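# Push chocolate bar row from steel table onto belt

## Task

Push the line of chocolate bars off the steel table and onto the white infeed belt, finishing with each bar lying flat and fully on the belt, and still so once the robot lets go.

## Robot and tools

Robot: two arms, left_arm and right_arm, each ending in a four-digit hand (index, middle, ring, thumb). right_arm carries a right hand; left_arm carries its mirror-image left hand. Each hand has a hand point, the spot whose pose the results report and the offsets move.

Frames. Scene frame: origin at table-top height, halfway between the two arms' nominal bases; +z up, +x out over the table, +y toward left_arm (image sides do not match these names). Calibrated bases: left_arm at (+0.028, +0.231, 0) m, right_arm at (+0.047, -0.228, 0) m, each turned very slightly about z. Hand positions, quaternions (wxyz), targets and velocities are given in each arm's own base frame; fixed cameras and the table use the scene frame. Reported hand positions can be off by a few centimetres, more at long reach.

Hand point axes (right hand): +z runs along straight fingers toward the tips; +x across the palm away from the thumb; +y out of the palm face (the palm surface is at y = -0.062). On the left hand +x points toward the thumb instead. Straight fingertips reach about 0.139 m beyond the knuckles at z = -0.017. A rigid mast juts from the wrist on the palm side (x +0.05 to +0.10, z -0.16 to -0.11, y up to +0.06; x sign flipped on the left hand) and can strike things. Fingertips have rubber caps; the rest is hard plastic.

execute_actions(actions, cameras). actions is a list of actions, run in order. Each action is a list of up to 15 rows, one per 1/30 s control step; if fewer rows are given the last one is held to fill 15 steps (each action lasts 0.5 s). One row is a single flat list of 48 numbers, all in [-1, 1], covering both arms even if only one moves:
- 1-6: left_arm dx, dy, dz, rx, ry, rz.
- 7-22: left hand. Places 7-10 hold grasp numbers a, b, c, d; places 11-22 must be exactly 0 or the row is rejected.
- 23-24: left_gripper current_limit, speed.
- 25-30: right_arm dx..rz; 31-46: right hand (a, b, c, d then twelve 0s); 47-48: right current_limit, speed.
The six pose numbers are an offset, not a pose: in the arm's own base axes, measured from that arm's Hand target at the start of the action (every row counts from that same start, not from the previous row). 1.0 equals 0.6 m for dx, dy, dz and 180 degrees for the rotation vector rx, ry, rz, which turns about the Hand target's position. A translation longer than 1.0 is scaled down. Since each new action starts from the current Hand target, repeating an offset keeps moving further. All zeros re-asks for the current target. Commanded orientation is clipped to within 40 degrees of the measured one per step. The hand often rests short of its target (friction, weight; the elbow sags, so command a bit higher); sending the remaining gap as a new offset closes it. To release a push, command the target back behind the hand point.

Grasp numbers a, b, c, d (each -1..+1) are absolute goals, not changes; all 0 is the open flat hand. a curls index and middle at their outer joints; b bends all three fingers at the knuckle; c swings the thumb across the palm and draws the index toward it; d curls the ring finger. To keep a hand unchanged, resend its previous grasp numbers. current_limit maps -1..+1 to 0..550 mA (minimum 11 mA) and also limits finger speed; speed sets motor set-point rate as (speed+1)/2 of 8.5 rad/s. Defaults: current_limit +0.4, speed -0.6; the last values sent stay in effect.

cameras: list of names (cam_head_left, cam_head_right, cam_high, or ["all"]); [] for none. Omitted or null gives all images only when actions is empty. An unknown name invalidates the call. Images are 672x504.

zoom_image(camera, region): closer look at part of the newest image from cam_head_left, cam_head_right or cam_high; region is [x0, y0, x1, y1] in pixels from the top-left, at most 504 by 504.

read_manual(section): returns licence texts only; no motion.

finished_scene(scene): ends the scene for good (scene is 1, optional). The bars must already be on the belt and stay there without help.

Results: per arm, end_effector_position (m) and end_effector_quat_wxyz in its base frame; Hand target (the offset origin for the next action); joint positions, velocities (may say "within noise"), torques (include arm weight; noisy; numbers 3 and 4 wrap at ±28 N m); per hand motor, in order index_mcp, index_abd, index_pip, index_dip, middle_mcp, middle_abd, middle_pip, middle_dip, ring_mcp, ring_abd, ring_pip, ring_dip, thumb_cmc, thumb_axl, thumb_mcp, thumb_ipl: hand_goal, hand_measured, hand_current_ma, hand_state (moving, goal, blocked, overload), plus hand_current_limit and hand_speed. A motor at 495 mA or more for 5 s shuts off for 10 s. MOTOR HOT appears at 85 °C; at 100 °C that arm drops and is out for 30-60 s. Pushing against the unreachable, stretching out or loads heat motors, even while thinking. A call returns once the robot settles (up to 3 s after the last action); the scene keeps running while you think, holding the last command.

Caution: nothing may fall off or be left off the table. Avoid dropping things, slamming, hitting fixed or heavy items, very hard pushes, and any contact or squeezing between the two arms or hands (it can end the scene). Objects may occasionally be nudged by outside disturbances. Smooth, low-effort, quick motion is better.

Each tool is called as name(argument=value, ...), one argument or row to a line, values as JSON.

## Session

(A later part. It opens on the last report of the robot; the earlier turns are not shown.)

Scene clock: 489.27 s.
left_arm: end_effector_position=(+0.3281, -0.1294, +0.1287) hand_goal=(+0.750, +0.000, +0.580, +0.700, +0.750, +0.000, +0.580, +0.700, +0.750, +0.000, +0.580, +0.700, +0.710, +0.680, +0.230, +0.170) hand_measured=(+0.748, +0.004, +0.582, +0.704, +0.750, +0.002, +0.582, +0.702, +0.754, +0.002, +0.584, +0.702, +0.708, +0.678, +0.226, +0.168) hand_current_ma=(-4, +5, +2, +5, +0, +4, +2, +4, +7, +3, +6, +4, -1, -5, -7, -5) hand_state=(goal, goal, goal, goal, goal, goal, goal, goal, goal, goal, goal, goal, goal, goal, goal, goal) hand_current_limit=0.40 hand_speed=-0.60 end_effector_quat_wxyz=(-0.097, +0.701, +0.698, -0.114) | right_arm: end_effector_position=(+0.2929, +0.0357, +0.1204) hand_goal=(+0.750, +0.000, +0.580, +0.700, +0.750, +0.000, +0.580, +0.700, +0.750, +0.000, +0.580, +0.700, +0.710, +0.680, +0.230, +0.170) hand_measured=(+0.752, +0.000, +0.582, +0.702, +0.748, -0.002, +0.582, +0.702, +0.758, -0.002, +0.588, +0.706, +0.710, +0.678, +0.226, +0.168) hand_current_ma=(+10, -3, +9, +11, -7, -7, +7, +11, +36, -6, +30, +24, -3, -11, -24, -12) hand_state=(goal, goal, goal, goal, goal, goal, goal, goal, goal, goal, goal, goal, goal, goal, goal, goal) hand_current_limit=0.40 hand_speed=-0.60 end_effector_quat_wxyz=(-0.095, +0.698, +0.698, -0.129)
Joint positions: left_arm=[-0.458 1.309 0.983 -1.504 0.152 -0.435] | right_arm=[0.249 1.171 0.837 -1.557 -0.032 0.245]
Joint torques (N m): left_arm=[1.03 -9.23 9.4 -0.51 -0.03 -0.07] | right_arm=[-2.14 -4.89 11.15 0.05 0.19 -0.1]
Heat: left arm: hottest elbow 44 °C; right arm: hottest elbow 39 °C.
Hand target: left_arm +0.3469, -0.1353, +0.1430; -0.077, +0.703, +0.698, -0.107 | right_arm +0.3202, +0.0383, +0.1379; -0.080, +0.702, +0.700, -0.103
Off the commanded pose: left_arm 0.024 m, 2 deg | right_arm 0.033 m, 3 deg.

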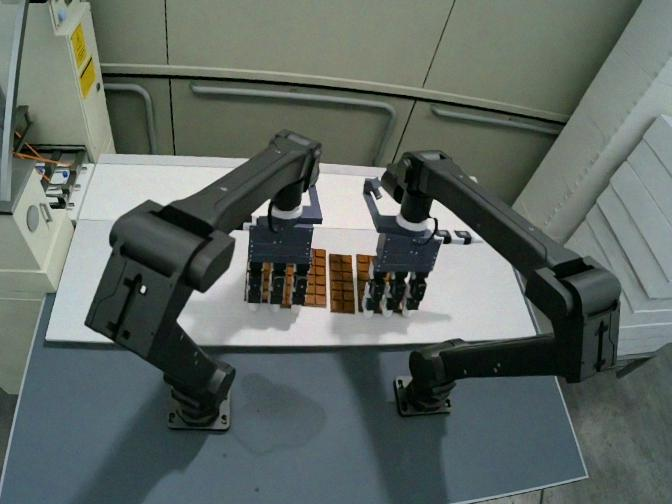

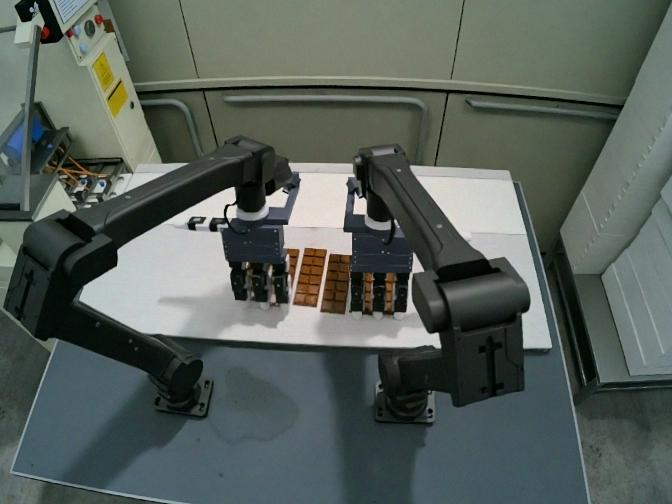

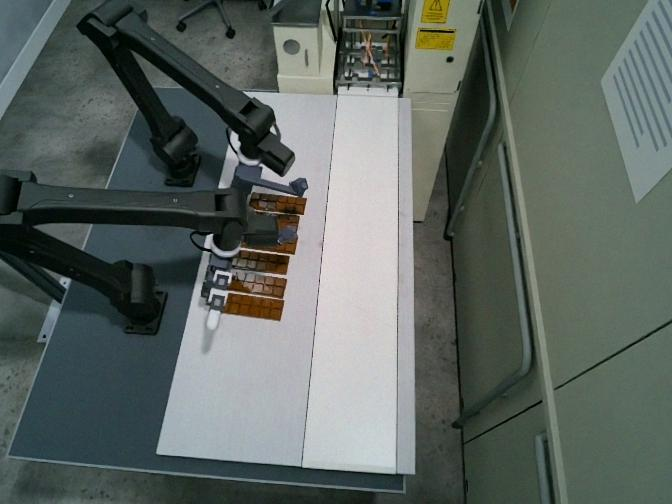

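execute_actions(
  actions=[
    [[0.08,0,0,0,0,0,0,0,0,0,0,0,0,0,0,0,0,0,0,0,0,0,0.4,-0.6,0.085,0,0.003,0,0,0,0,0,0,0,0,0,0,0,0,0,0,0,0,0,0,0,0.4,-0.6]],
    [[0.08,0,0,0,0,0,0,0,0,0,0,0,0,0,0,0,0,0,0,0,0,0,0.4,-0.6,0.085,0,0,0,0,0,0,0,0,0,0,0,0,0,0,0,0,0,0,0,0,0,0.4,-0.6]],
  ],
  cameras=["cam_head_left","cam_head_right","cam_high"],
)

zoom_image(
  camera="cam_head_right",
  region=[200, 210, 430, 330],
)

zoom_image(
  camera="cam_high",
  region=[180, 170, 350, 340],
)

Scene clock: 501.03 s.
left_arm: end_effector_position=(+0.4247, -0.1315, +0.1321) hand_goal=(+0.750, +0.000, +0.580, +0.700, +0.750, +0.000, +0.580, +0.700, +0.750, +0.000, +0.580, +0.700, +0.710, +0.680, +0.230, +0.170) hand_measured=(+0.770, +0.002, +0.592, +0.706, +0.750, +0.002, +0.582, +0.702, +0.752, +0.002, +0.584, +0.702, +0.708, +0.678, +0.226, +0.168) hand_current_ma=(+54, +3, +29, +12, -1, +4, +4, +4, +3, +2, +8, +4, -2, -5, -7, -5) hand_state=(goal, goal, goal, goal, goal, goal, goal, goal, goal, goal, goal, goal, goal, goal, goal, goal) hand_current_limit=0.40 hand_speed=-0.60 end_effector_quat_wxyz=(-0.091, +0.699, +0.700, -0.114) | right_arm: end_effector_position=(+0.3941, +0.0381, +0.1263) hand_goal=(+0.750, +0.000, +0.580, +0.700, +0.750, +0.000, +0.580, +0.700, +0.750, +0.000, +0.580, +0.700, +0.710, +0.680, +0.230, +0.170) hand_measured=(+0.760, +0.000, +0.588, +0.704, +0.750, -0.002, +0.582, +0.702, +0.760, +0.000, +0.588, +0.706, +0.708, +0.678, +0.226, +0.168) hand_current_ma=(+44, -1, +29, +14, -3, -7, +7, +10, +42, +2, +28, +22, -5, -11, -24, -12) hand_state=(goal, goal, goal, goal, goal, goal, goal, goal, goal, goal, goal, goal, goal, goal, goal, goal) hand_current_limit=0.40 hand_speed=-0.60 end_effector_quat_wxyz=(-0.094, +0.699, +0.698, -0.125)
Joint positions: left_arm=[-0.36 1.534 1.224 -1.523 0.131 -0.345] | right_arm=[0.187 1.43 1.087 -1.542 -0.015 0.187]
Joint torques (N m): left_arm=[0.85 -12.45 9.29 -0.72 -0.09 -0.01] | right_arm=[-2.14 -8.88 11.14 0.05 0.16 -0.11]
Heat: left arm: hottest elbow 43 °C; right arm: hottest elbow 42 °C.
Hand target: left_arm +0.4429, -0.1354, +0.1431; -0.077, +0.704, +0.698, -0.107 | right_arm +0.4223, +0.0383, +0.1397; -0.080, +0.702, +0.700, -0.103
Off the commanded pose: left_arm 0.022 m, 2 deg | right_arm 0.031 m, 3 deg.

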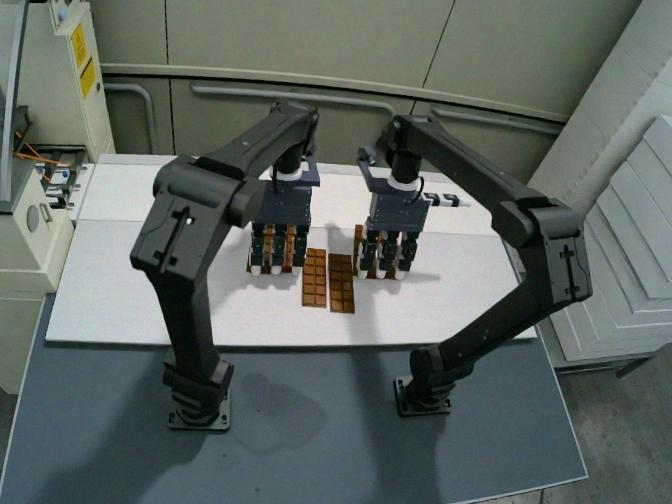

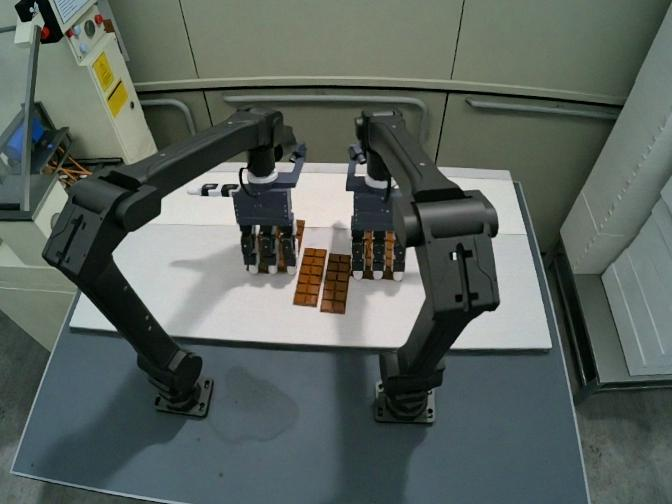

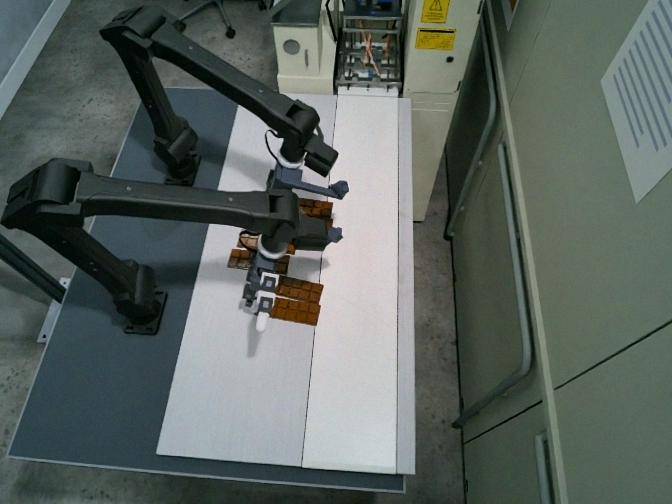

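Scaled by 2.191.

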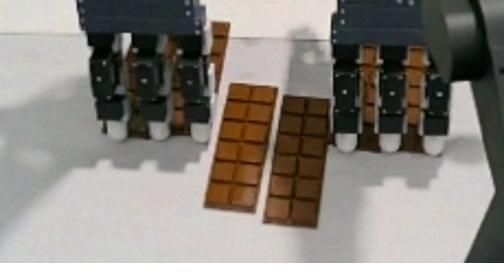

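Scaled by 2.965.

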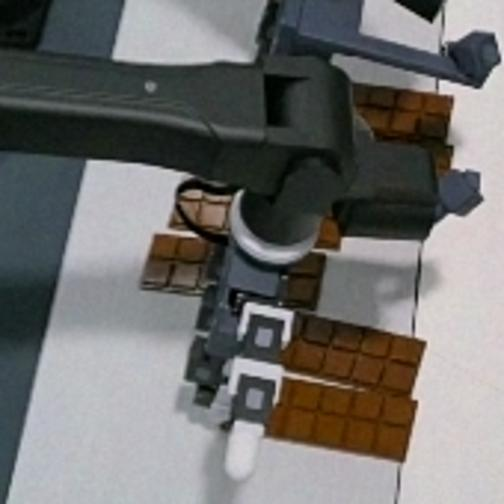

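execute_actions(
  actions=[
    [[0.085,0,0,0,0,0,0,0,0,0,0,0,0,0,0,0,0,0,0,0,0,0,0.4,-0.6,0.09,0,0,0,0,0,0,0,0,0,0,0,0,0,0,0,0,0,0,0,0,0,0.4,-0.6]],
    [[0.085,0,0,0,0,0,0,0,0,0,0,0,0,0,0,0,0,0,0,0,0,0,0.4,-0.6,0.09,0,0,0,0,0,0,0,0,0,0,0,0,0,0,0,0,0,0,0,0,0,0.4,-0.6]],
  ],
  cameras=["cam_head_left","cam_head_right","cam_high"],
)

zoom_image(
  camera="cam_high",
  region=[240, 170, 410, 340],
)

zoom_image(
  camera="cam_head_right",
  region=[220, 160, 430, 290],
)

Scene clock: 516.53 s.
left_arm: end_effector_position=(+0.5267, -0.1340, +0.1355) hand_goal=(+0.750, +0.000, +0.580, +0.700, +0.750, +0.000, +0.580, +0.700, +0.750, +0.000, +0.580, +0.700, +0.710, +0.680, +0.230, +0.170) hand_measured=(+0.780, +0.000, +0.600, +0.712, +0.748, +0.002, +0.582, +0.702, +0.756, +0.000, +0.584, +0.702, +0.708, +0.678, +0.226, +0.168) hand_current_ma=(+93, +0, +50, +25, -4, +4, +3, +4, +11, +1, +8, +4, -2, -5, -7, -5) hand_state=(blocked, goal, goal, goal, goal, goal, goal, goal, goal, goal, goal, goal, goal, goal, goal, goal) hand_current_limit=0.40 hand_speed=-0.60 end_effector_quat_wxyz=(-0.090, +0.699, +0.700, -0.114) | right_arm: end_effector_position=(+0.5076, +0.0429, +0.1309) hand_goal=(+0.750, +0.000, +0.580, +0.700, +0.750, +0.000, +0.580, +0.700, +0.750, +0.000, +0.580, +0.700, +0.710, +0.680, +0.230, +0.170) hand_measured=(+0.768, +0.000, +0.592, +0.708, +0.746, -0.002, +0.582, +0.702, +0.772, +0.000, +0.592, +0.706, +0.708, +0.678, +0.226, +0.168) hand_current_ma=(+78, -1, +52, +31, -12, -7, +6, +10, +102, -2, +53, +25, -6, -11, -24, -12) hand_state=(goal, goal, goal, goal, goal, goal, goal, goal, blocked, goal, goal, goal, goal, goal, goal, goal) hand_current_limit=0.40 hand_speed=-0.60 end_effector_quat_wxyz=(-0.090, +0.699, +0.700, -0.115)
Joint positions: left_arm=[-0.294 1.776 1.539 -1.602 0.116 -0.28] | right_arm=[0.151 1.694 1.411 -1.581 -0.009 0.147]
Joint torques (N m): left_arm=[0.85 -15.79 9.43 -0.54 -0.11 0] | right_arm=[-2.2 -13.39 11.14 -0.38 0.29 -0.04]
Heat: left arm: hottest elbow 45 °C; right arm: hottest elbow 42 °C.
Hand target: left_arm +0.5449, -0.1354, +0.1429; -0.077, +0.703, +0.698, -0.107 | right_arm +0.5303, +0.0383, +0.1398; -0.080, +0.702, +0.700, -0.103
Off the commanded pose: left_arm 0.020 m, 2 deg | right_arm 0.025 m, 2 deg.

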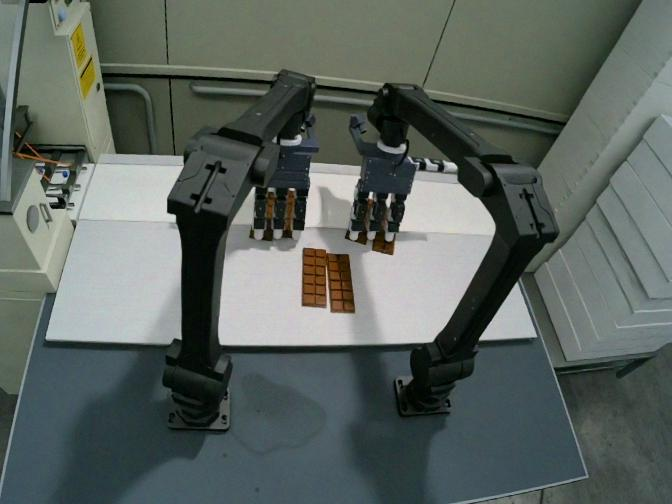

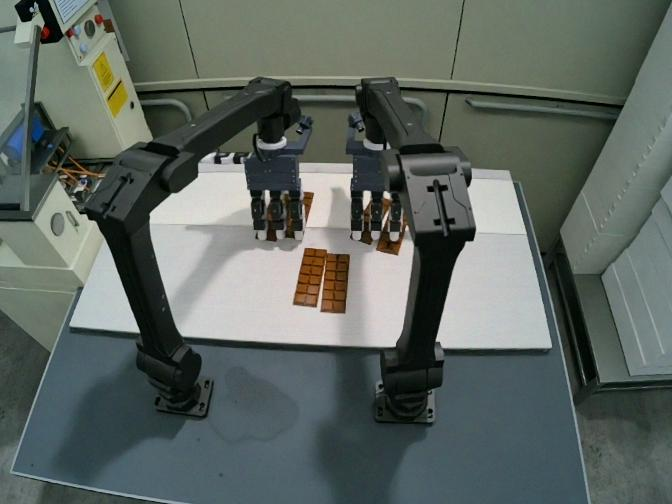

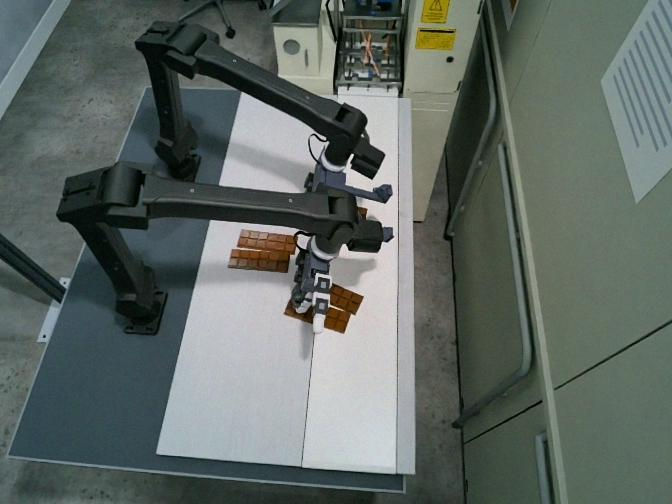

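Scaled by 2.965.

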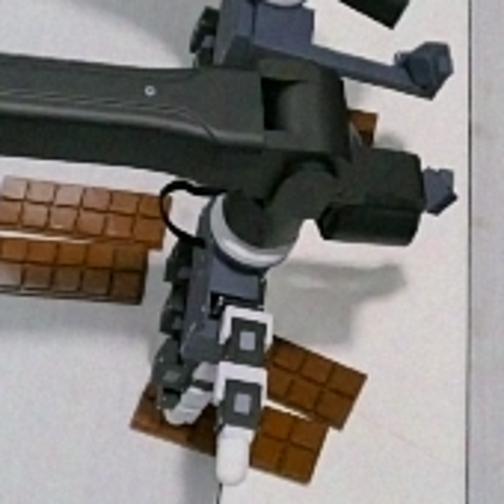

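Scaled by 2.400.

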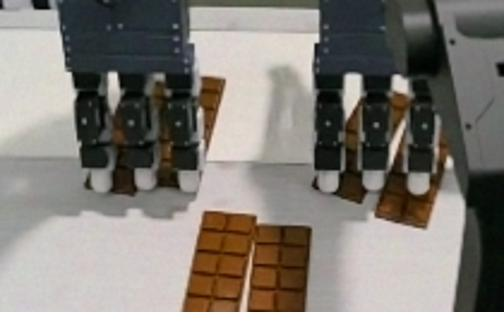

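execute_actions(
  actions=[
    [[-0.01,0,0.05,0,0,0,0,0,0,0,0,0,0,0,0,0,0,0,0,0,0,0,0.4,-0.6,-0.01,0,0.05,0,0,0,0,0,0,0,0,0,0,0,0,0,0,0,0,0,0,0,0.4,-0.6]],
    [[-0.12,0,0.06,0,0,0,0,0,0,0,0,0,0,0,0,0,0,0,0,0,0,0,0.4,-0.6,-0.12,0,0.06,0,0,0,0,0,0,0,0,0,0,0,0,0,0,0,0,0,0,0,0.4,-0.6]],
    [[-0.12,0,0,0,0,0,0,0,0,0,0,0,0,0,0,0,0,0,0,0,0,0,0.4,-0.6,-0.12,0,0,0,0,0,0,0,0,0,0,0,0,0,0,0,0,0,0,0,0.4,-0.6]],
  ],
  cameras=["cam_head_left","cam_head_right","cam_high"],
)

zoom_image(
  camera="cam_high",
  region=[210, 170, 410, 340],
)

zoom_image(
  camera="cam_head_right",
  region=[220, 160, 430, 320],
)


Scaled by 2.520.

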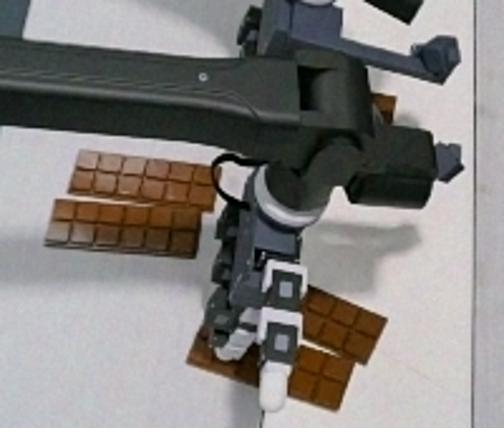

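Scaled by 2.400.

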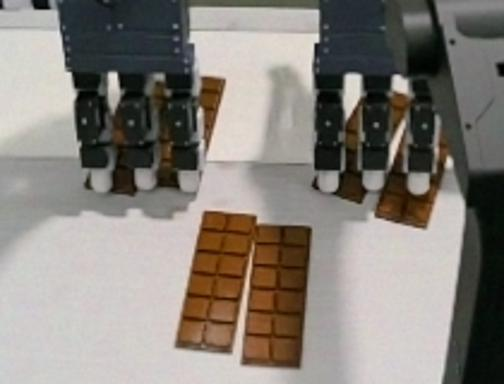

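execute_actions(
  actions=[
    [[-0.01,0,0.05,0,0,0, 0,0,0,0,0,0,0,0,0,0,0,0,0,0,0,0, 0.4,-0.6, -0.01,0,0.05,0,0,0, 0,0,0,0,0,0,0,0,0,0,0,0,0,0,0,0, 0.4,-0.6]],
    [[-0.12,0,0.06,0,0,0, 0,0,0,0,0,0,0,0,0,0,0,0,0,0,0,0, 0.4,-0.6, -0.12,0,0.06,0,0,0, 0,0,0,0,0,0,0,0,0,0,0,0,0,0,0,0, 0.4,-0.6]],
    [[-0.12,0,0,0,0,0, 0,0,0,0,0,0,0,0,0,0,0,0,0,0,0,0, 0.4,-0.6, -0.12,0,0,0,0,0, 0,0,0,0,0,0,0,0,0,0,0,0,0,0,0,0, 0.4,-0.6]],
  ],
  cameras=["cam_head_left","cam_head_right","cam_high"],
)

zoom_image(
  camera="cam_high",
  region=[210, 170, 410, 340],
)

zoom_image(
  camera="cam_head_right",
  region=[220, 160, 430, 320],
)

Scene clock: 537.83 s.
left_arm: end_effector_position=(+0.3979, -0.1342, +0.2087) hand_goal=(+0.750, +0.000, +0.580, +0.700, +0.750, +0.000, +0.580, +0.700, +0.750, +0.000, +0.580, +0.700, +0.710, +0.680, +0.230, +0.170) hand_measured=(+0.746, +0.000, +0.580, +0.704, +0.744, +0.002, +0.582, +0.702, +0.746, +0.000, +0.580, +0.702, +0.708, +0.678, +0.226, +0.168) hand_current_ma=(-9, +0, +1, +5, -10, +4, +1, +4, -9, +1, +1, +4, -5, -5, -7, -5) hand_state=(goal, goal, goal, goal, goal, goal, goal, goal, goal, goal, goal, goal, goal, goal, goal, goal) hand_current_limit=0.40 hand_speed=-0.60 end_effector_quat_wxyz=(-0.075, +0.705, +0.697, -0.107) | right_arm: end_effector_position=(+0.3866, +0.0341, +0.2036) hand_goal=(+0.750, +0.000, +0.580, +0.700, +0.750, +0.000, +0.580, +0.700, +0.750, +0.000, +0.580, +0.700, +0.710, +0.680, +0.230, +0.170) hand_measured=(+0.746, +0.000, +0.580, +0.702, +0.746, -0.002, +0.582, +0.702, +0.744, +0.000, +0.580, +0.702, +0.708, +0.678, +0.226, +0.168) hand_current_ma=(-17, -1, +3, +10, -20, -7, +4, +10, -21, -2, +3, +10, -9, -11, -24, -12) hand_state=(goal, goal, goal, goal, goal, goal, goal, goal, goal, goal, goal, goal, goal, goal, goal, goal) hand_current_limit=0.40 hand_speed=-0.60 end_effector_quat_wxyz=(-0.077, +0.703, +0.700, -0.099)
Joint positions: left_arm=[-0.389 1.405 1.289 -1.678 0.137 -0.364] | right_arm=[0.181 1.317 1.185 -1.689 -0.014 0.184]
Joint torques (N m): left_arm=[-0.32 -12.51 6.27 -0.7 0.11 -0.26] | right_arm=[0.15 -10.64 6.84 -0.59 -0.1 0.11]
Motor temperatures (°C): left_arm=[30 32 44 27 28 26] | right_arm=[31 34 44 30 31 27]
Heat: left arm: hottest elbow 44 °C; right arm: hottest elbow 44 °C.
Hand target: left_arm +0.3949, -0.1353, +0.2089; -0.077, +0.703, +0.698, -0.107 | right_arm +0.3803, +0.0381, +0.2058; -0.080, +0.702, +0.700, -0.103
Off the commanded pose: left_arm 0.003 m, 0 deg | right_arm 0.008 m, 1 deg.
joint sent to its limit (right arm) — joint 4 (wrist pitch), lower limit. The joint targets still meet the commanded pose.

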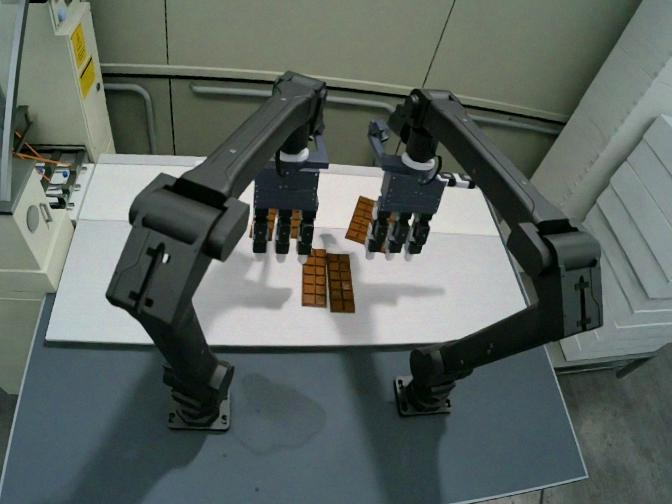

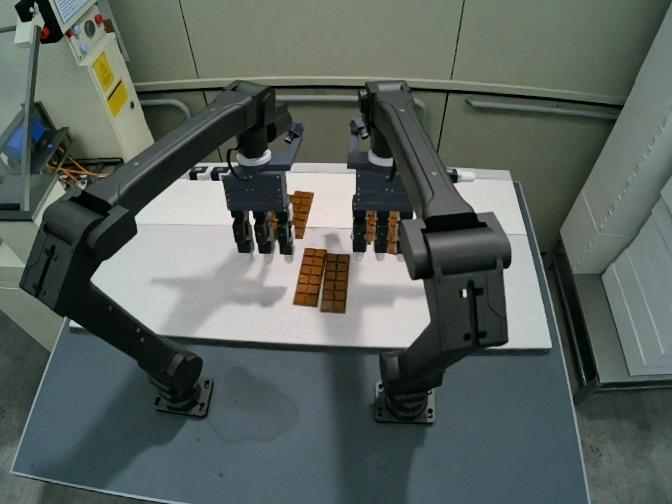

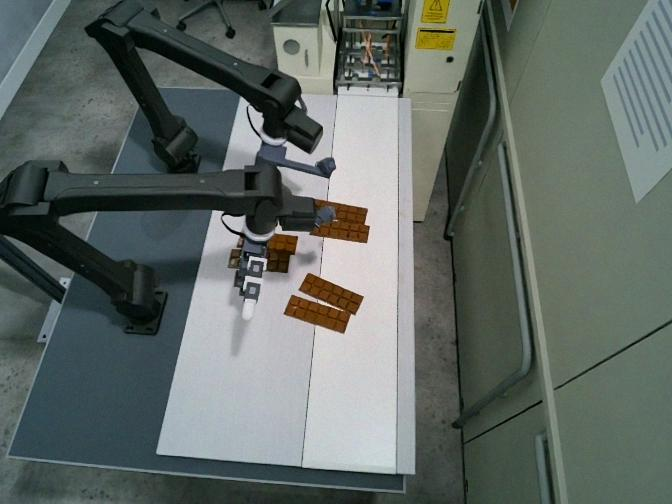

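Scaled by 2.520.

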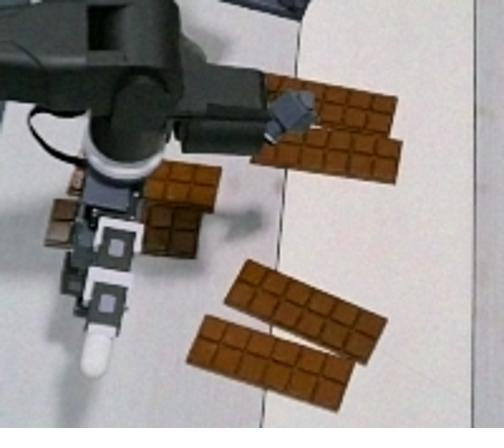

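Scaled by 2.400.

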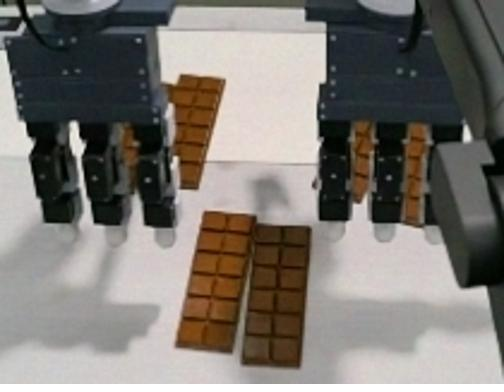

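execute_actions(
  actions=[
    [[0.0917,-0.0103,-0.0408,0,0,0, 0,0,0,0,0,0,0,0,0,0,0,0,0,0,0,0, 0.4,-0.6, 0.05,-0.0037,-0.0383,0,0,0, 0.1,0,0,0.5,0,0,0,0,0,0,0,0,0,0,0,0, 0.4,-0.6]],
    [[0.0917,-0.0103,-0.0408,0,0,0, 0,0,0,0,0,0,0,0,0,0,0,0,0,0,0,0, 0.4,-0.6, 0.05,-0.0037,-0.0383,0,0,0, 0.1,0,0,0.5,0,0,0,0,0,0,0,0,0,0,0,0, 0.4,-0.6]],
    [[0,0,-0.04,0,0,0, 0,0,0,0,0,0,0,0,0,0,0,0,0,0,0,0, 0.4,-0.6, 0,0,-0.035,0,0,0, 0.1,0,0,0.5,0,0,0,0,0,0,0,0,0,0,0,0, 0.4,-0.6]],
  ],
  cameras=["cam_head_left","cam_head_right","cam_high"],
)

zoom_image(
  camera="cam_head_left",
  region=[230, 160, 430, 290],
)

zoom_image(
  camera="cam_head_right",
  region=[230, 160, 430, 290],
)

Scene clock: 614.20 s.
left_arm: end_effector_position=(+0.4969, -0.1473, +0.1364) hand_goal=(+0.750, +0.000, +0.580, +0.700, +0.750, +0.000, +0.580, +0.700, +0.750, +0.000, +0.580, +0.700, +0.710, +0.680, +0.230, +0.170) hand_measured=(+0.746, +0.000, +0.580, +0.702, +0.744, +0.002, +0.580, +0.702, +0.746, +0.000, +0.580, +0.702, +0.708, +0.678, +0.226, +0.168) hand_current_ma=(-8, +0, +1, +5, -10, +3, +1, +4, -9, +1, +1, +4, -5, -5, -7, -5) hand_state=(goal, goal, goal, goal, goal, goal, goal, goal, goal, goal, goal, goal, goal, goal, goal, goal) hand_current_limit=0.40 hand_speed=-0.60 end_effector_quat_wxyz=(-0.084, +0.701, +0.699, -0.110) | right_arm: end_effector_position=(+0.4329, +0.0381, +0.1418) hand_goal=(+0.810, +0.000, +0.440, +0.606, +0.826, +0.000, +0.420, +0.556, +0.536, +0.000, -0.220, +0.140, +0.720, +0.680, +0.230, +0.156) hand_measured=(+0.802, +0.000, +0.442, +0.608, +0.816, -0.002, +0.422, +0.558, +0.538, +0.000, -0.214, +0.144, +0.714, +0.678, +0.226, +0.158) hand_current_ma=(-33, -1, +6, +11, -39, -7, +8, +11, +7, -2, +25, +14, -22, -11, -24, +5) hand_state=(goal, goal, goal, goal, goal, goal, goal, goal, goal, goal, goal, goal, goal, goal, goal, goal) hand_current_limit=0.40 hand_speed=-0.60 end_effector_quat_wxyz=(-0.081, +0.701, +0.701, -0.105)
Joint positions: left_arm=[-0.338 1.703 1.444 -1.56 0.124 -0.32] | right_arm=[0.168 1.481 1.185 -1.539 -0.011 0.166]
Joint torques (N m): left_arm=[0.62 -15.85 7.05 -0.09 0.03 -0.06] | right_arm=[-1.55 -10.46 7.77 0.08 0.18 -0.09]
Heat: left arm: hottest elbow 43 °C; right arm: hottest elbow 41 °C.
Hand target: left_arm +0.5050, -0.1478, +0.1361; -0.077, +0.704, +0.698, -0.107 | right_arm +0.4403, +0.0338, +0.1388; -0.080, +0.702, +0.700, -0.103
Off the commanded pose: left_arm 0.008 m, 1 deg | right_arm 0.009 m, 0 deg.

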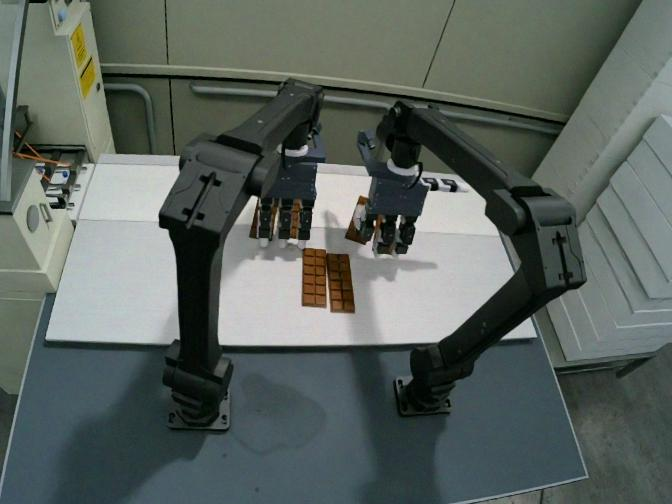

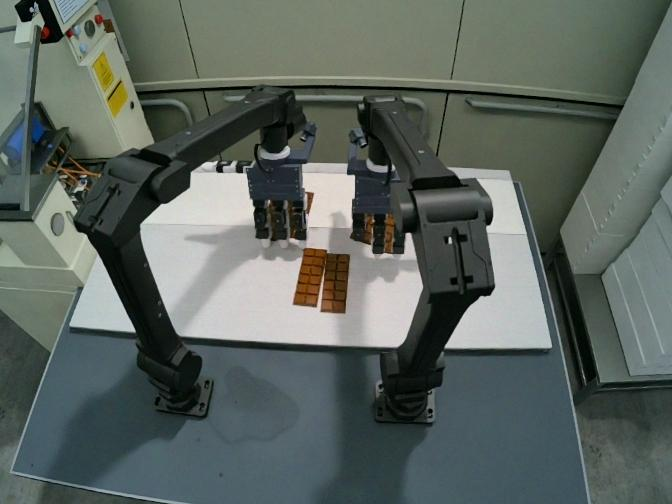

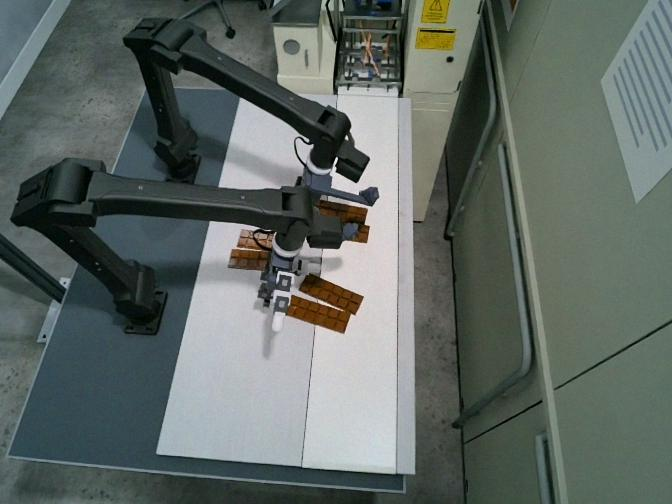

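Scaled by 2.520.

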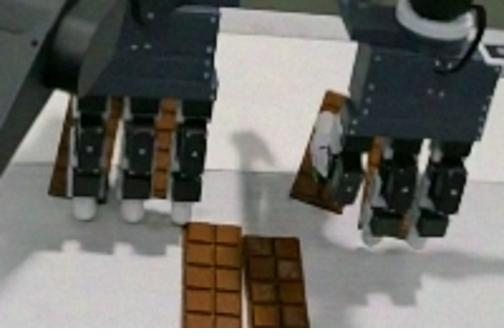

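Scaled by 2.520.

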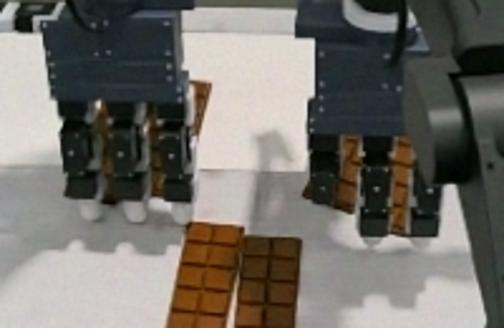

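zoom_image(
  camera="cam_head_left",
  region=[235, 180, 325, 260],
)

zoom_image(
  camera="cam_head_right",
  region=[240, 180, 330, 260],
)

zoom_image(
  camera="cam_high",
  region=[260, 180, 400, 340],
)

Scaled by 5.600.

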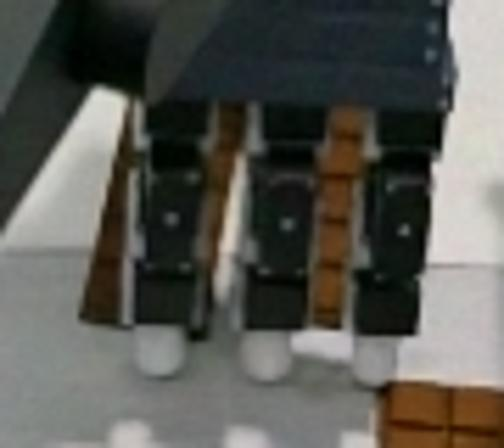

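Scaled by 5.600.

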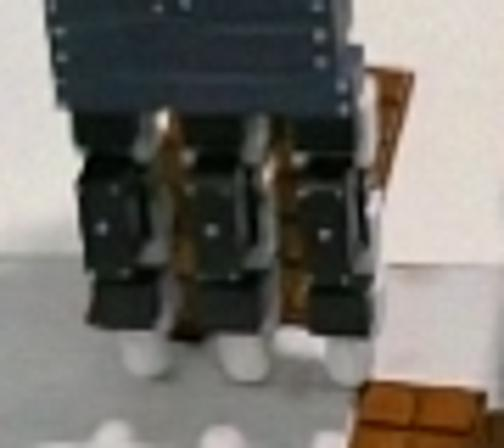

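Scaled by 3.150.

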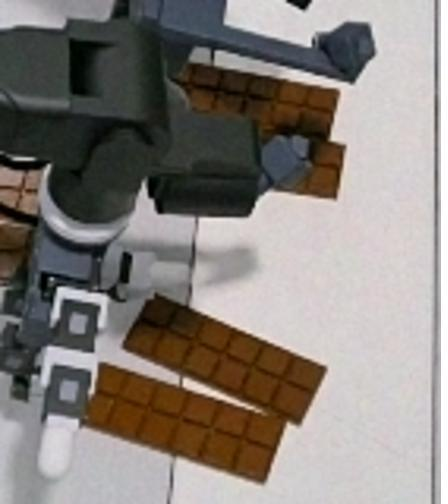

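execute_actions(
  actions=[
    [[0,0.0317,-0.01,0,0,0, 0,0,0,0,0,0,0,0,0,0,0,0,0,0,0,0, 0.4,-0.6, 0,0,-0.0233,0,0,0, 0.1,0,0,0.5,0,0,0,0,0,0,0,0,0,0,0,0, 0.4,-0.6]],
    [[0.03,0,-0.008,0,0,0, 0,0,0,0,0,0,0,0,0,0,0,0,0,0,0,0, 0.4,-0.6, 0.03,0,-0.003,0,0,0, 0.1,0,0,0.5,0,0,0,0,0,0,0,0,0,0,0,0, 0.4,-0.6]],
  ],
  cameras=["cam_head_left","cam_head_right","cam_high"],
)

zoom_image(
  camera="cam_head_left",
  region=[235, 160, 415, 260],
)

zoom_image(
  camera="cam_head_right",
  region=[240, 160, 420, 260],
)

Scene clock: 641.50 s.
left_arm: end_effector_position=(+0.5081, -0.1322, +0.1313) hand_goal=(+0.750, +0.000, +0.580, +0.700, +0.750, +0.000, +0.580, +0.700, +0.750, +0.000, +0.580, +0.700, +0.710, +0.680, +0.230, +0.170) hand_measured=(+0.766, -0.026, +0.590, +0.706, +0.754, +0.000, +0.582, +0.702, +0.746, +0.000, +0.580, +0.702, +0.708, +0.678, +0.226, +0.168) hand_current_ma=(+42, -61, +24, +11, +6, +1, +4, +4, -9, +1, +1, +4, -5, -5, -7, -5) hand_state=(goal, blocked, goal, goal, goal, goal, goal, goal, goal, goal, goal, goal, goal, goal, goal, goal) hand_current_limit=0.40 hand_speed=-0.60 end_effector_quat_wxyz=(-0.079, +0.703, +0.698, -0.109) | right_arm: end_effector_position=(+0.4416, +0.0381, +0.1244) hand_goal=(+0.810, +0.000, +0.440, +0.606, +0.826, +0.000, +0.420, +0.556, +0.536, +0.000, -0.220, +0.140, +0.720, +0.680, +0.230, +0.156) hand_measured=(+0.808, +0.000, +0.440, +0.608, +0.830, -0.004, +0.418, +0.552, +0.538, +0.000, -0.214, +0.144, +0.714, +0.678, +0.226, +0.156) hand_current_ma=(-10, -2, +2, +6, +20, -15, -5, -12, +7, -2, +24, +14, -21, -11, -24, +4) hand_state=(goal, goal, goal, goal, goal, goal, goal, goal, goal, goal, goal, goal, goal, goal, goal, goal) hand_current_limit=0.40 hand_speed=-0.60 end_effector_quat_wxyz=(-0.084, +0.700, +0.701, -0.107)
Joint positions: left_arm=[-0.3 1.716 1.447 -1.546 0.117 -0.278] | right_arm=[0.164 1.522 1.182 -1.503 -0.011 0.161]
Joint torques (N m): left_arm=[1.44 -13.98 8.1 -0.17 -0.19 -0.01] | right_arm=[-2.26 -9.52 9.4 0.03 0.25 -0.11]
Heat: left arm: hottest elbow 41 °C; right arm: hottest elbow 41 °C.
Hand target: left_arm +0.5229, -0.1288, +0.1252; -0.077, +0.703, +0.698, -0.107 | right_arm +0.4583, +0.0338, +0.1230; -0.080, +0.702, +0.700, -0.103
Off the commanded pose: left_arm 0.016 m, 0 deg | right_arm 0.017 m, 1 deg.

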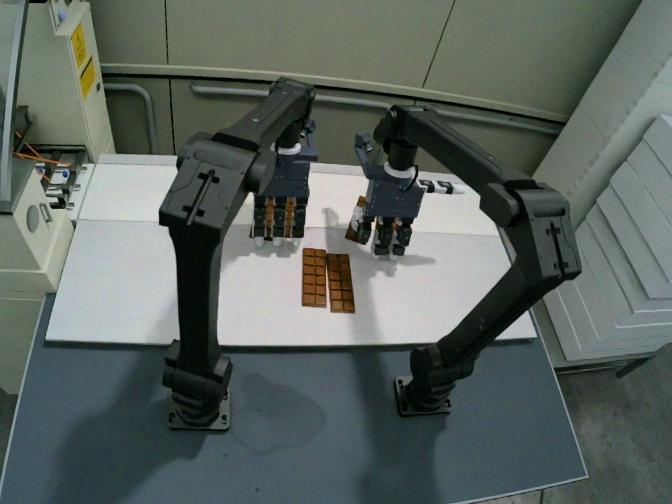

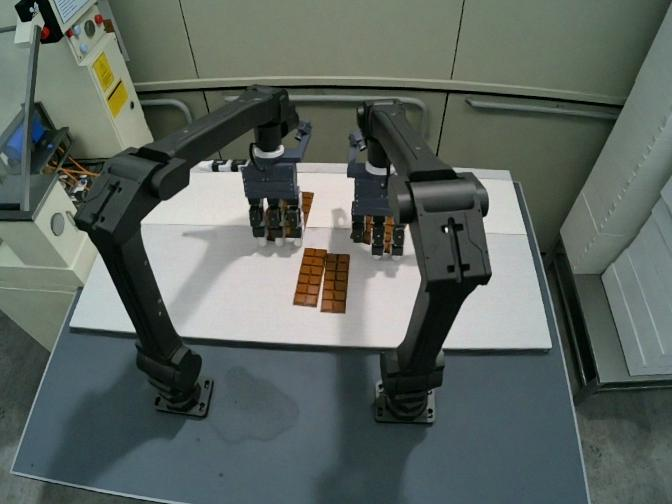

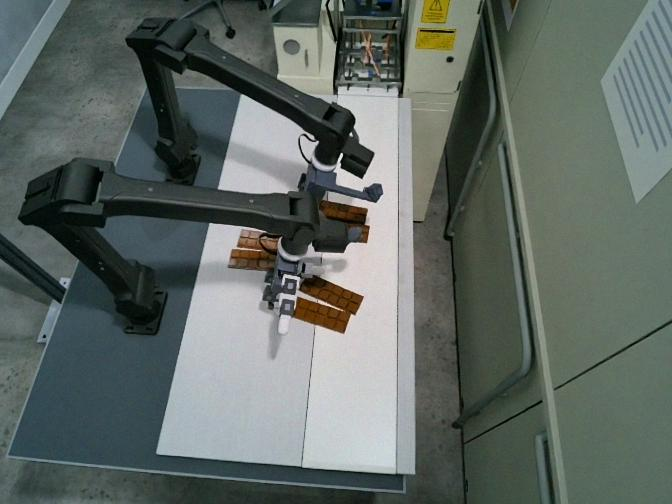

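Scaled by 2.800.

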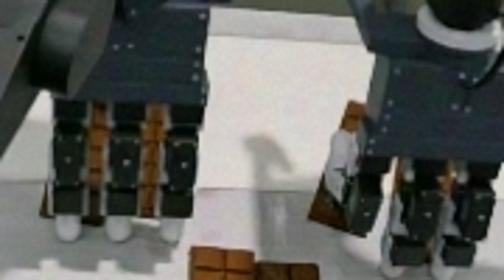

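Scaled by 2.800.

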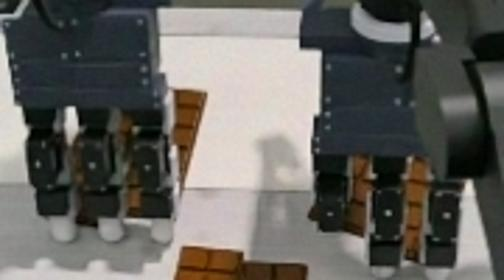

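execute_actions(
  actions=[
    [[0.04,0.01,0.01,0.0056,0,0, 0,0,0,0,0,0,0,0,0,0,0,0,0,0,0,0, 0.4,-0.6, 0.05,0,0.007,0,0,0, 0.1,0,0,0.5,0,0,0,0,0,0,0,0,0,0,0,0, 0.4,-0.6]],
    [[0.04,0,0,0,0,0, 0,0,0,0,0,0,0,0,0,0,0,0,0,0,0,0, 0.4,-0.6, 0.05,0,0,0,0,0, 0.1,0,0,0.5,0,0,0,0,0,0,0,0,0,0,0,0, 0.4,-0.6]],
  ],
  cameras=["cam_head_left","cam_head_right","cam_high"],
)

zoom_image(
  camera="cam_head_left",
  region=[235, 160, 415, 260],
)

zoom_image(
  camera="cam_high",
  region=[260, 180, 400, 340],
)

Scene clock: 653.13 s.
left_arm: end_effector_position=(+0.5457, -0.1261, +0.1262) hand_goal=(+0.750, +0.000, +0.580, +0.700, +0.750, +0.000, +0.580, +0.700, +0.750, +0.000, +0.580, +0.700, +0.710, +0.680, +0.230, +0.170) hand_measured=(+0.784, -0.008, +0.604, +0.716, +0.780, -0.006, +0.602, +0.710, +0.776, -0.008, +0.598, +0.710, +0.708, +0.678, +0.226, +0.168) hand_current_ma=(+105, -15, +61, +38, +92, -12, +57, +24, +79, -15, +46, +19, -5, -5, -7, -5) hand_state=(blocked, goal, blocked, goal, blocked, goal, blocked, goal, blocked, goal, goal, goal, goal, goal, goal, goal) hand_current_limit=0.40 hand_speed=-0.60 end_effector_quat_wxyz=(-0.100, +0.702, +0.696, -0.114) | right_arm: end_effector_position=(+0.4884, +0.0367, +0.1195) hand_goal=(+0.810, +0.000, +0.440, +0.606, +0.826, +0.000, +0.420, +0.556, +0.536, +0.000, -0.220, +0.140, +0.720, +0.680, +0.230, +0.156) hand_measured=(+0.844, -0.002, +0.462, +0.618, +0.876, -0.004, +0.454, +0.572, +0.538, +0.000, -0.214, +0.144, +0.716, +0.678, +0.226, +0.156) hand_current_ma=(+162, -6, +91, +50, +237, -10, +150, +65, +7, -2, +24, +14, -19, -11, -24, +4) hand_state=(blocked, goal, blocked, goal, blocked, goal, blocked, goal, goal, goal, goal, goal, goal, goal, goal, goal) hand_current_limit=0.40 hand_speed=-0.60 end_effector_quat_wxyz=(-0.094, +0.701, +0.697, -0.122)
Joint positions: left_arm=[-0.272 1.835 1.598 -1.623 0.099 -0.25] | right_arm=[0.145 1.665 1.342 -1.557 -0.006 0.15]
Joint torques (N m): left_arm=[1.49 -16.32 9.73 0.08 -0.46 -0.03] | right_arm=[-2.26 -12.28 11.36 0.2 0.28 -0.15]
Heat: left arm: hottest elbow 43 °C; right arm: hottest elbow 41 °C.
Hand target: left_arm +0.5710, -0.1227, +0.1312; -0.084, +0.703, +0.699, -0.101 | right_arm +0.5183, +0.0338, +0.1273; -0.080, +0.702, +0.700, -0.103
Off the commanded pose: left_arm 0.026 m, 2 deg | right_arm 0.031 m, 3 deg.

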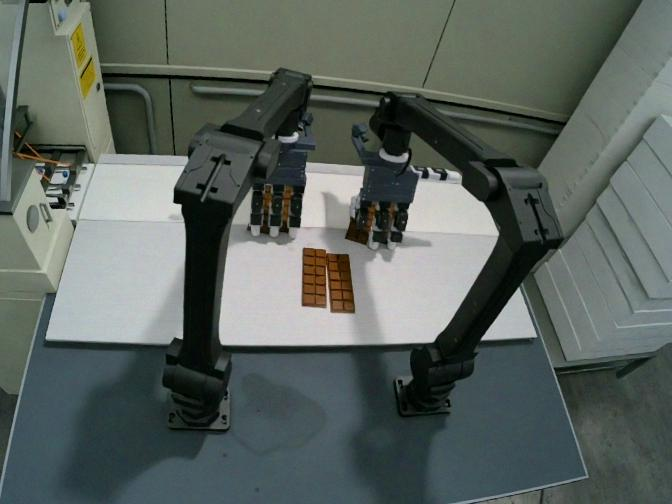

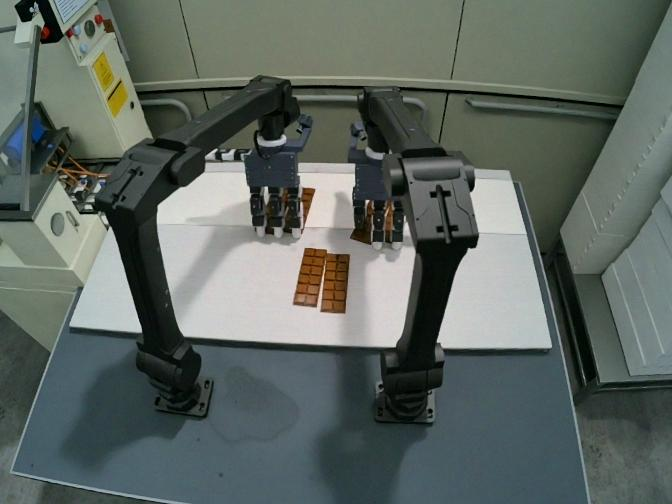

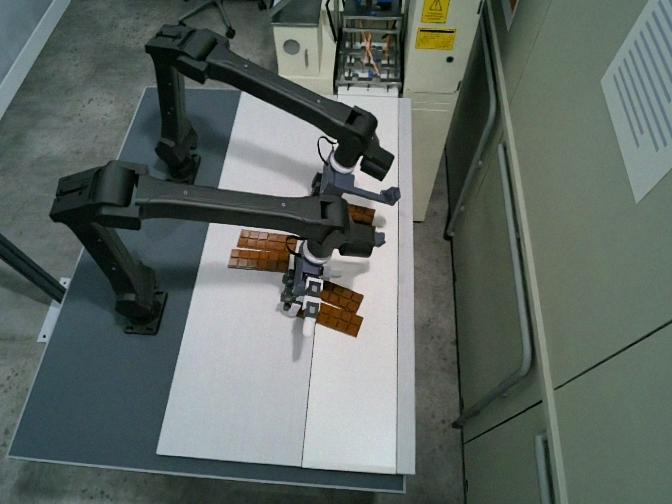

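Scaled by 2.800.

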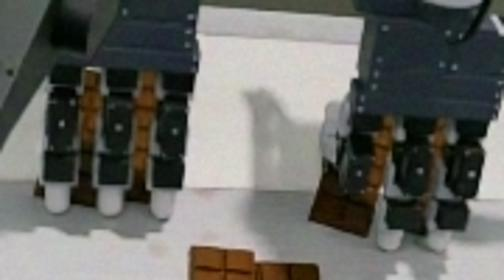

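Scaled by 3.150.

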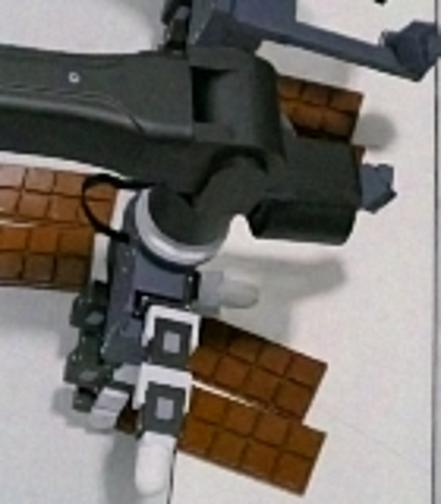

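execute_actions(
  actions=[
    [[0.03,0,0.004,0,0,0, 0,0,0,0,0,0,0,0,0,0,0,0,0,0,0,0, 0.4,-0.6, 0.05,0,0.01,0,0,0, 0.1,0,0,0.5,0,0,0,0,0,0,0,0,0,0,0,0, 0.4,-0.6]],
    [[0.03,0,0,0,0,0, 0,0,0,0,0,0,0,0,0,0,0,0,0,0,0,0, 0.4,-0.6, 0.05,0,0,0,0,0, 0.1,0,0,0.5,0,0,0,0,0,0,0,0,0,0,0,0, 0.4,-0.6]],
  ],
  cameras=["cam_head_left","cam_head_right","cam_high"],
)

zoom_image(
  camera="cam_head_left",
  region=[235, 160, 415, 260],
)

zoom_image(
  camera="cam_high",
  region=[260, 180, 420, 340],
)

Scene clock: 667.30 s.
left_arm: end_effector_position=(+0.5824, -0.1260, +0.1266) hand_goal=(+0.750, +0.000, +0.580, +0.700, +0.750, +0.000, +0.580, +0.700, +0.750, +0.000, +0.580, +0.700, +0.710, +0.680, +0.230, +0.170) hand_measured=(+0.780, -0.002, +0.602, +0.716, +0.778, -0.004, +0.602, +0.710, +0.776, -0.004, +0.598, +0.710, +0.708, +0.678, +0.226, +0.168) hand_current_ma=(+91, -4, +57, +37, +84, -4, +55, +24, +77, -4, +46, +19, -5, -5, -7, -5) hand_state=(blocked, goal, blocked, goal, blocked, goal, blocked, goal, blocked, goal, goal, goal, goal, goal, goal, goal) hand_current_limit=0.40 hand_speed=-0.60 end_effector_quat_wxyz=(-0.102, +0.701, +0.696, -0.115) | right_arm: end_effector_position=(+0.5532, +0.0384, +0.1226) hand_goal=(+0.810, +0.000, +0.440, +0.606, +0.826, +0.000, +0.420, +0.556, +0.536, +0.000, -0.220, +0.140, +0.720, +0.680, +0.230, +0.156) hand_measured=(+0.824, -0.002, +0.450, +0.614, +0.856, +0.000, +0.442, +0.568, +0.538, +0.000, -0.214, +0.144, +0.716, +0.678, +0.226, +0.156) hand_current_ma=(+59, -9, +44, +34, +134, -2, +94, +47, +5, -2, +22, +14, -19, -11, -24, +4) hand_state=(goal, goal, goal, goal, blocked, goal, blocked, goal, goal, goal, goal, goal, goal, goal, goal, goal) hand_current_limit=0.40 hand_speed=-0.60 end_effector_quat_wxyz=(-0.092, +0.699, +0.699, -0.120)
Joint positions: left_arm=[-0.255 1.931 1.741 -1.675 0.093 -0.235] | right_arm=[0.131 1.819 1.56 -1.615 -0.001 0.131]
Joint torques (N m): left_arm=[1.38 -18.26 10.03 -0.05 -0.35 -0.06] | right_arm=[-2.26 -15.68 11.63 -0.29 0.19 -0.14]
Heat: left arm: hottest elbow 45 °C; right arm: hottest elbow 44 °C.
Hand target: left_arm +0.6070, -0.1227, +0.1336; -0.084, +0.703, +0.699, -0.101 | right_arm +0.5783, +0.0338, +0.1332; -0.080, +0.702, +0.700, -0.103
Off the commanded pose: left_arm 0.026 m, 3 deg | right_arm 0.028 m, 2 deg.

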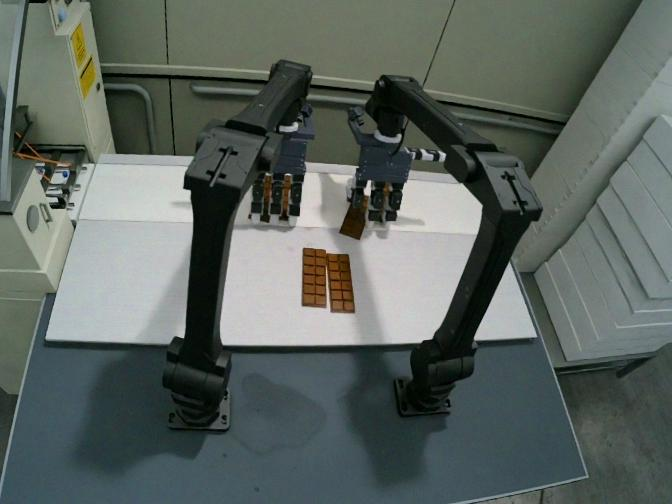

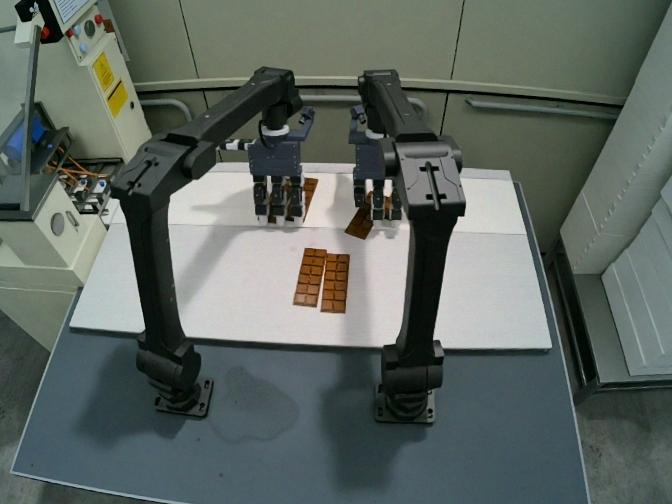

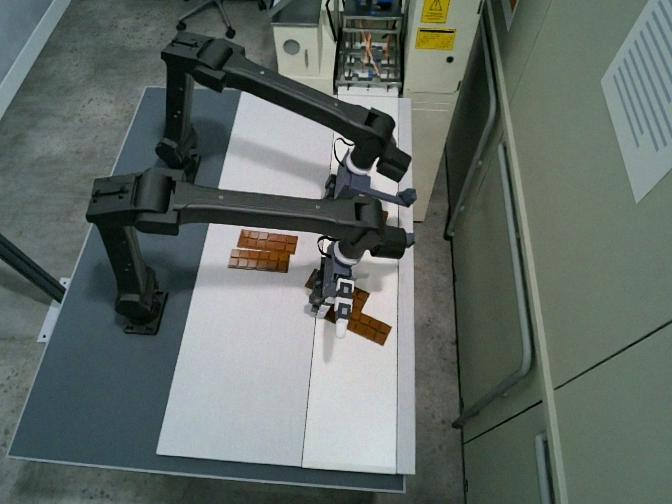

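Scaled by 2.800.

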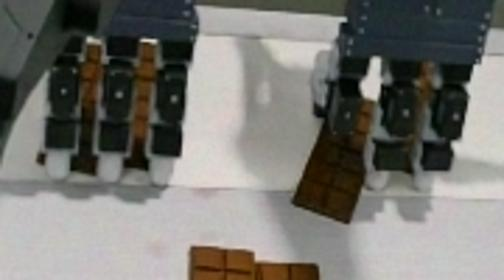

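Scaled by 3.150.

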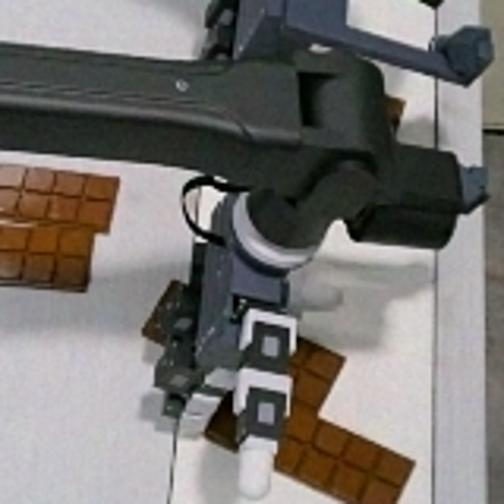

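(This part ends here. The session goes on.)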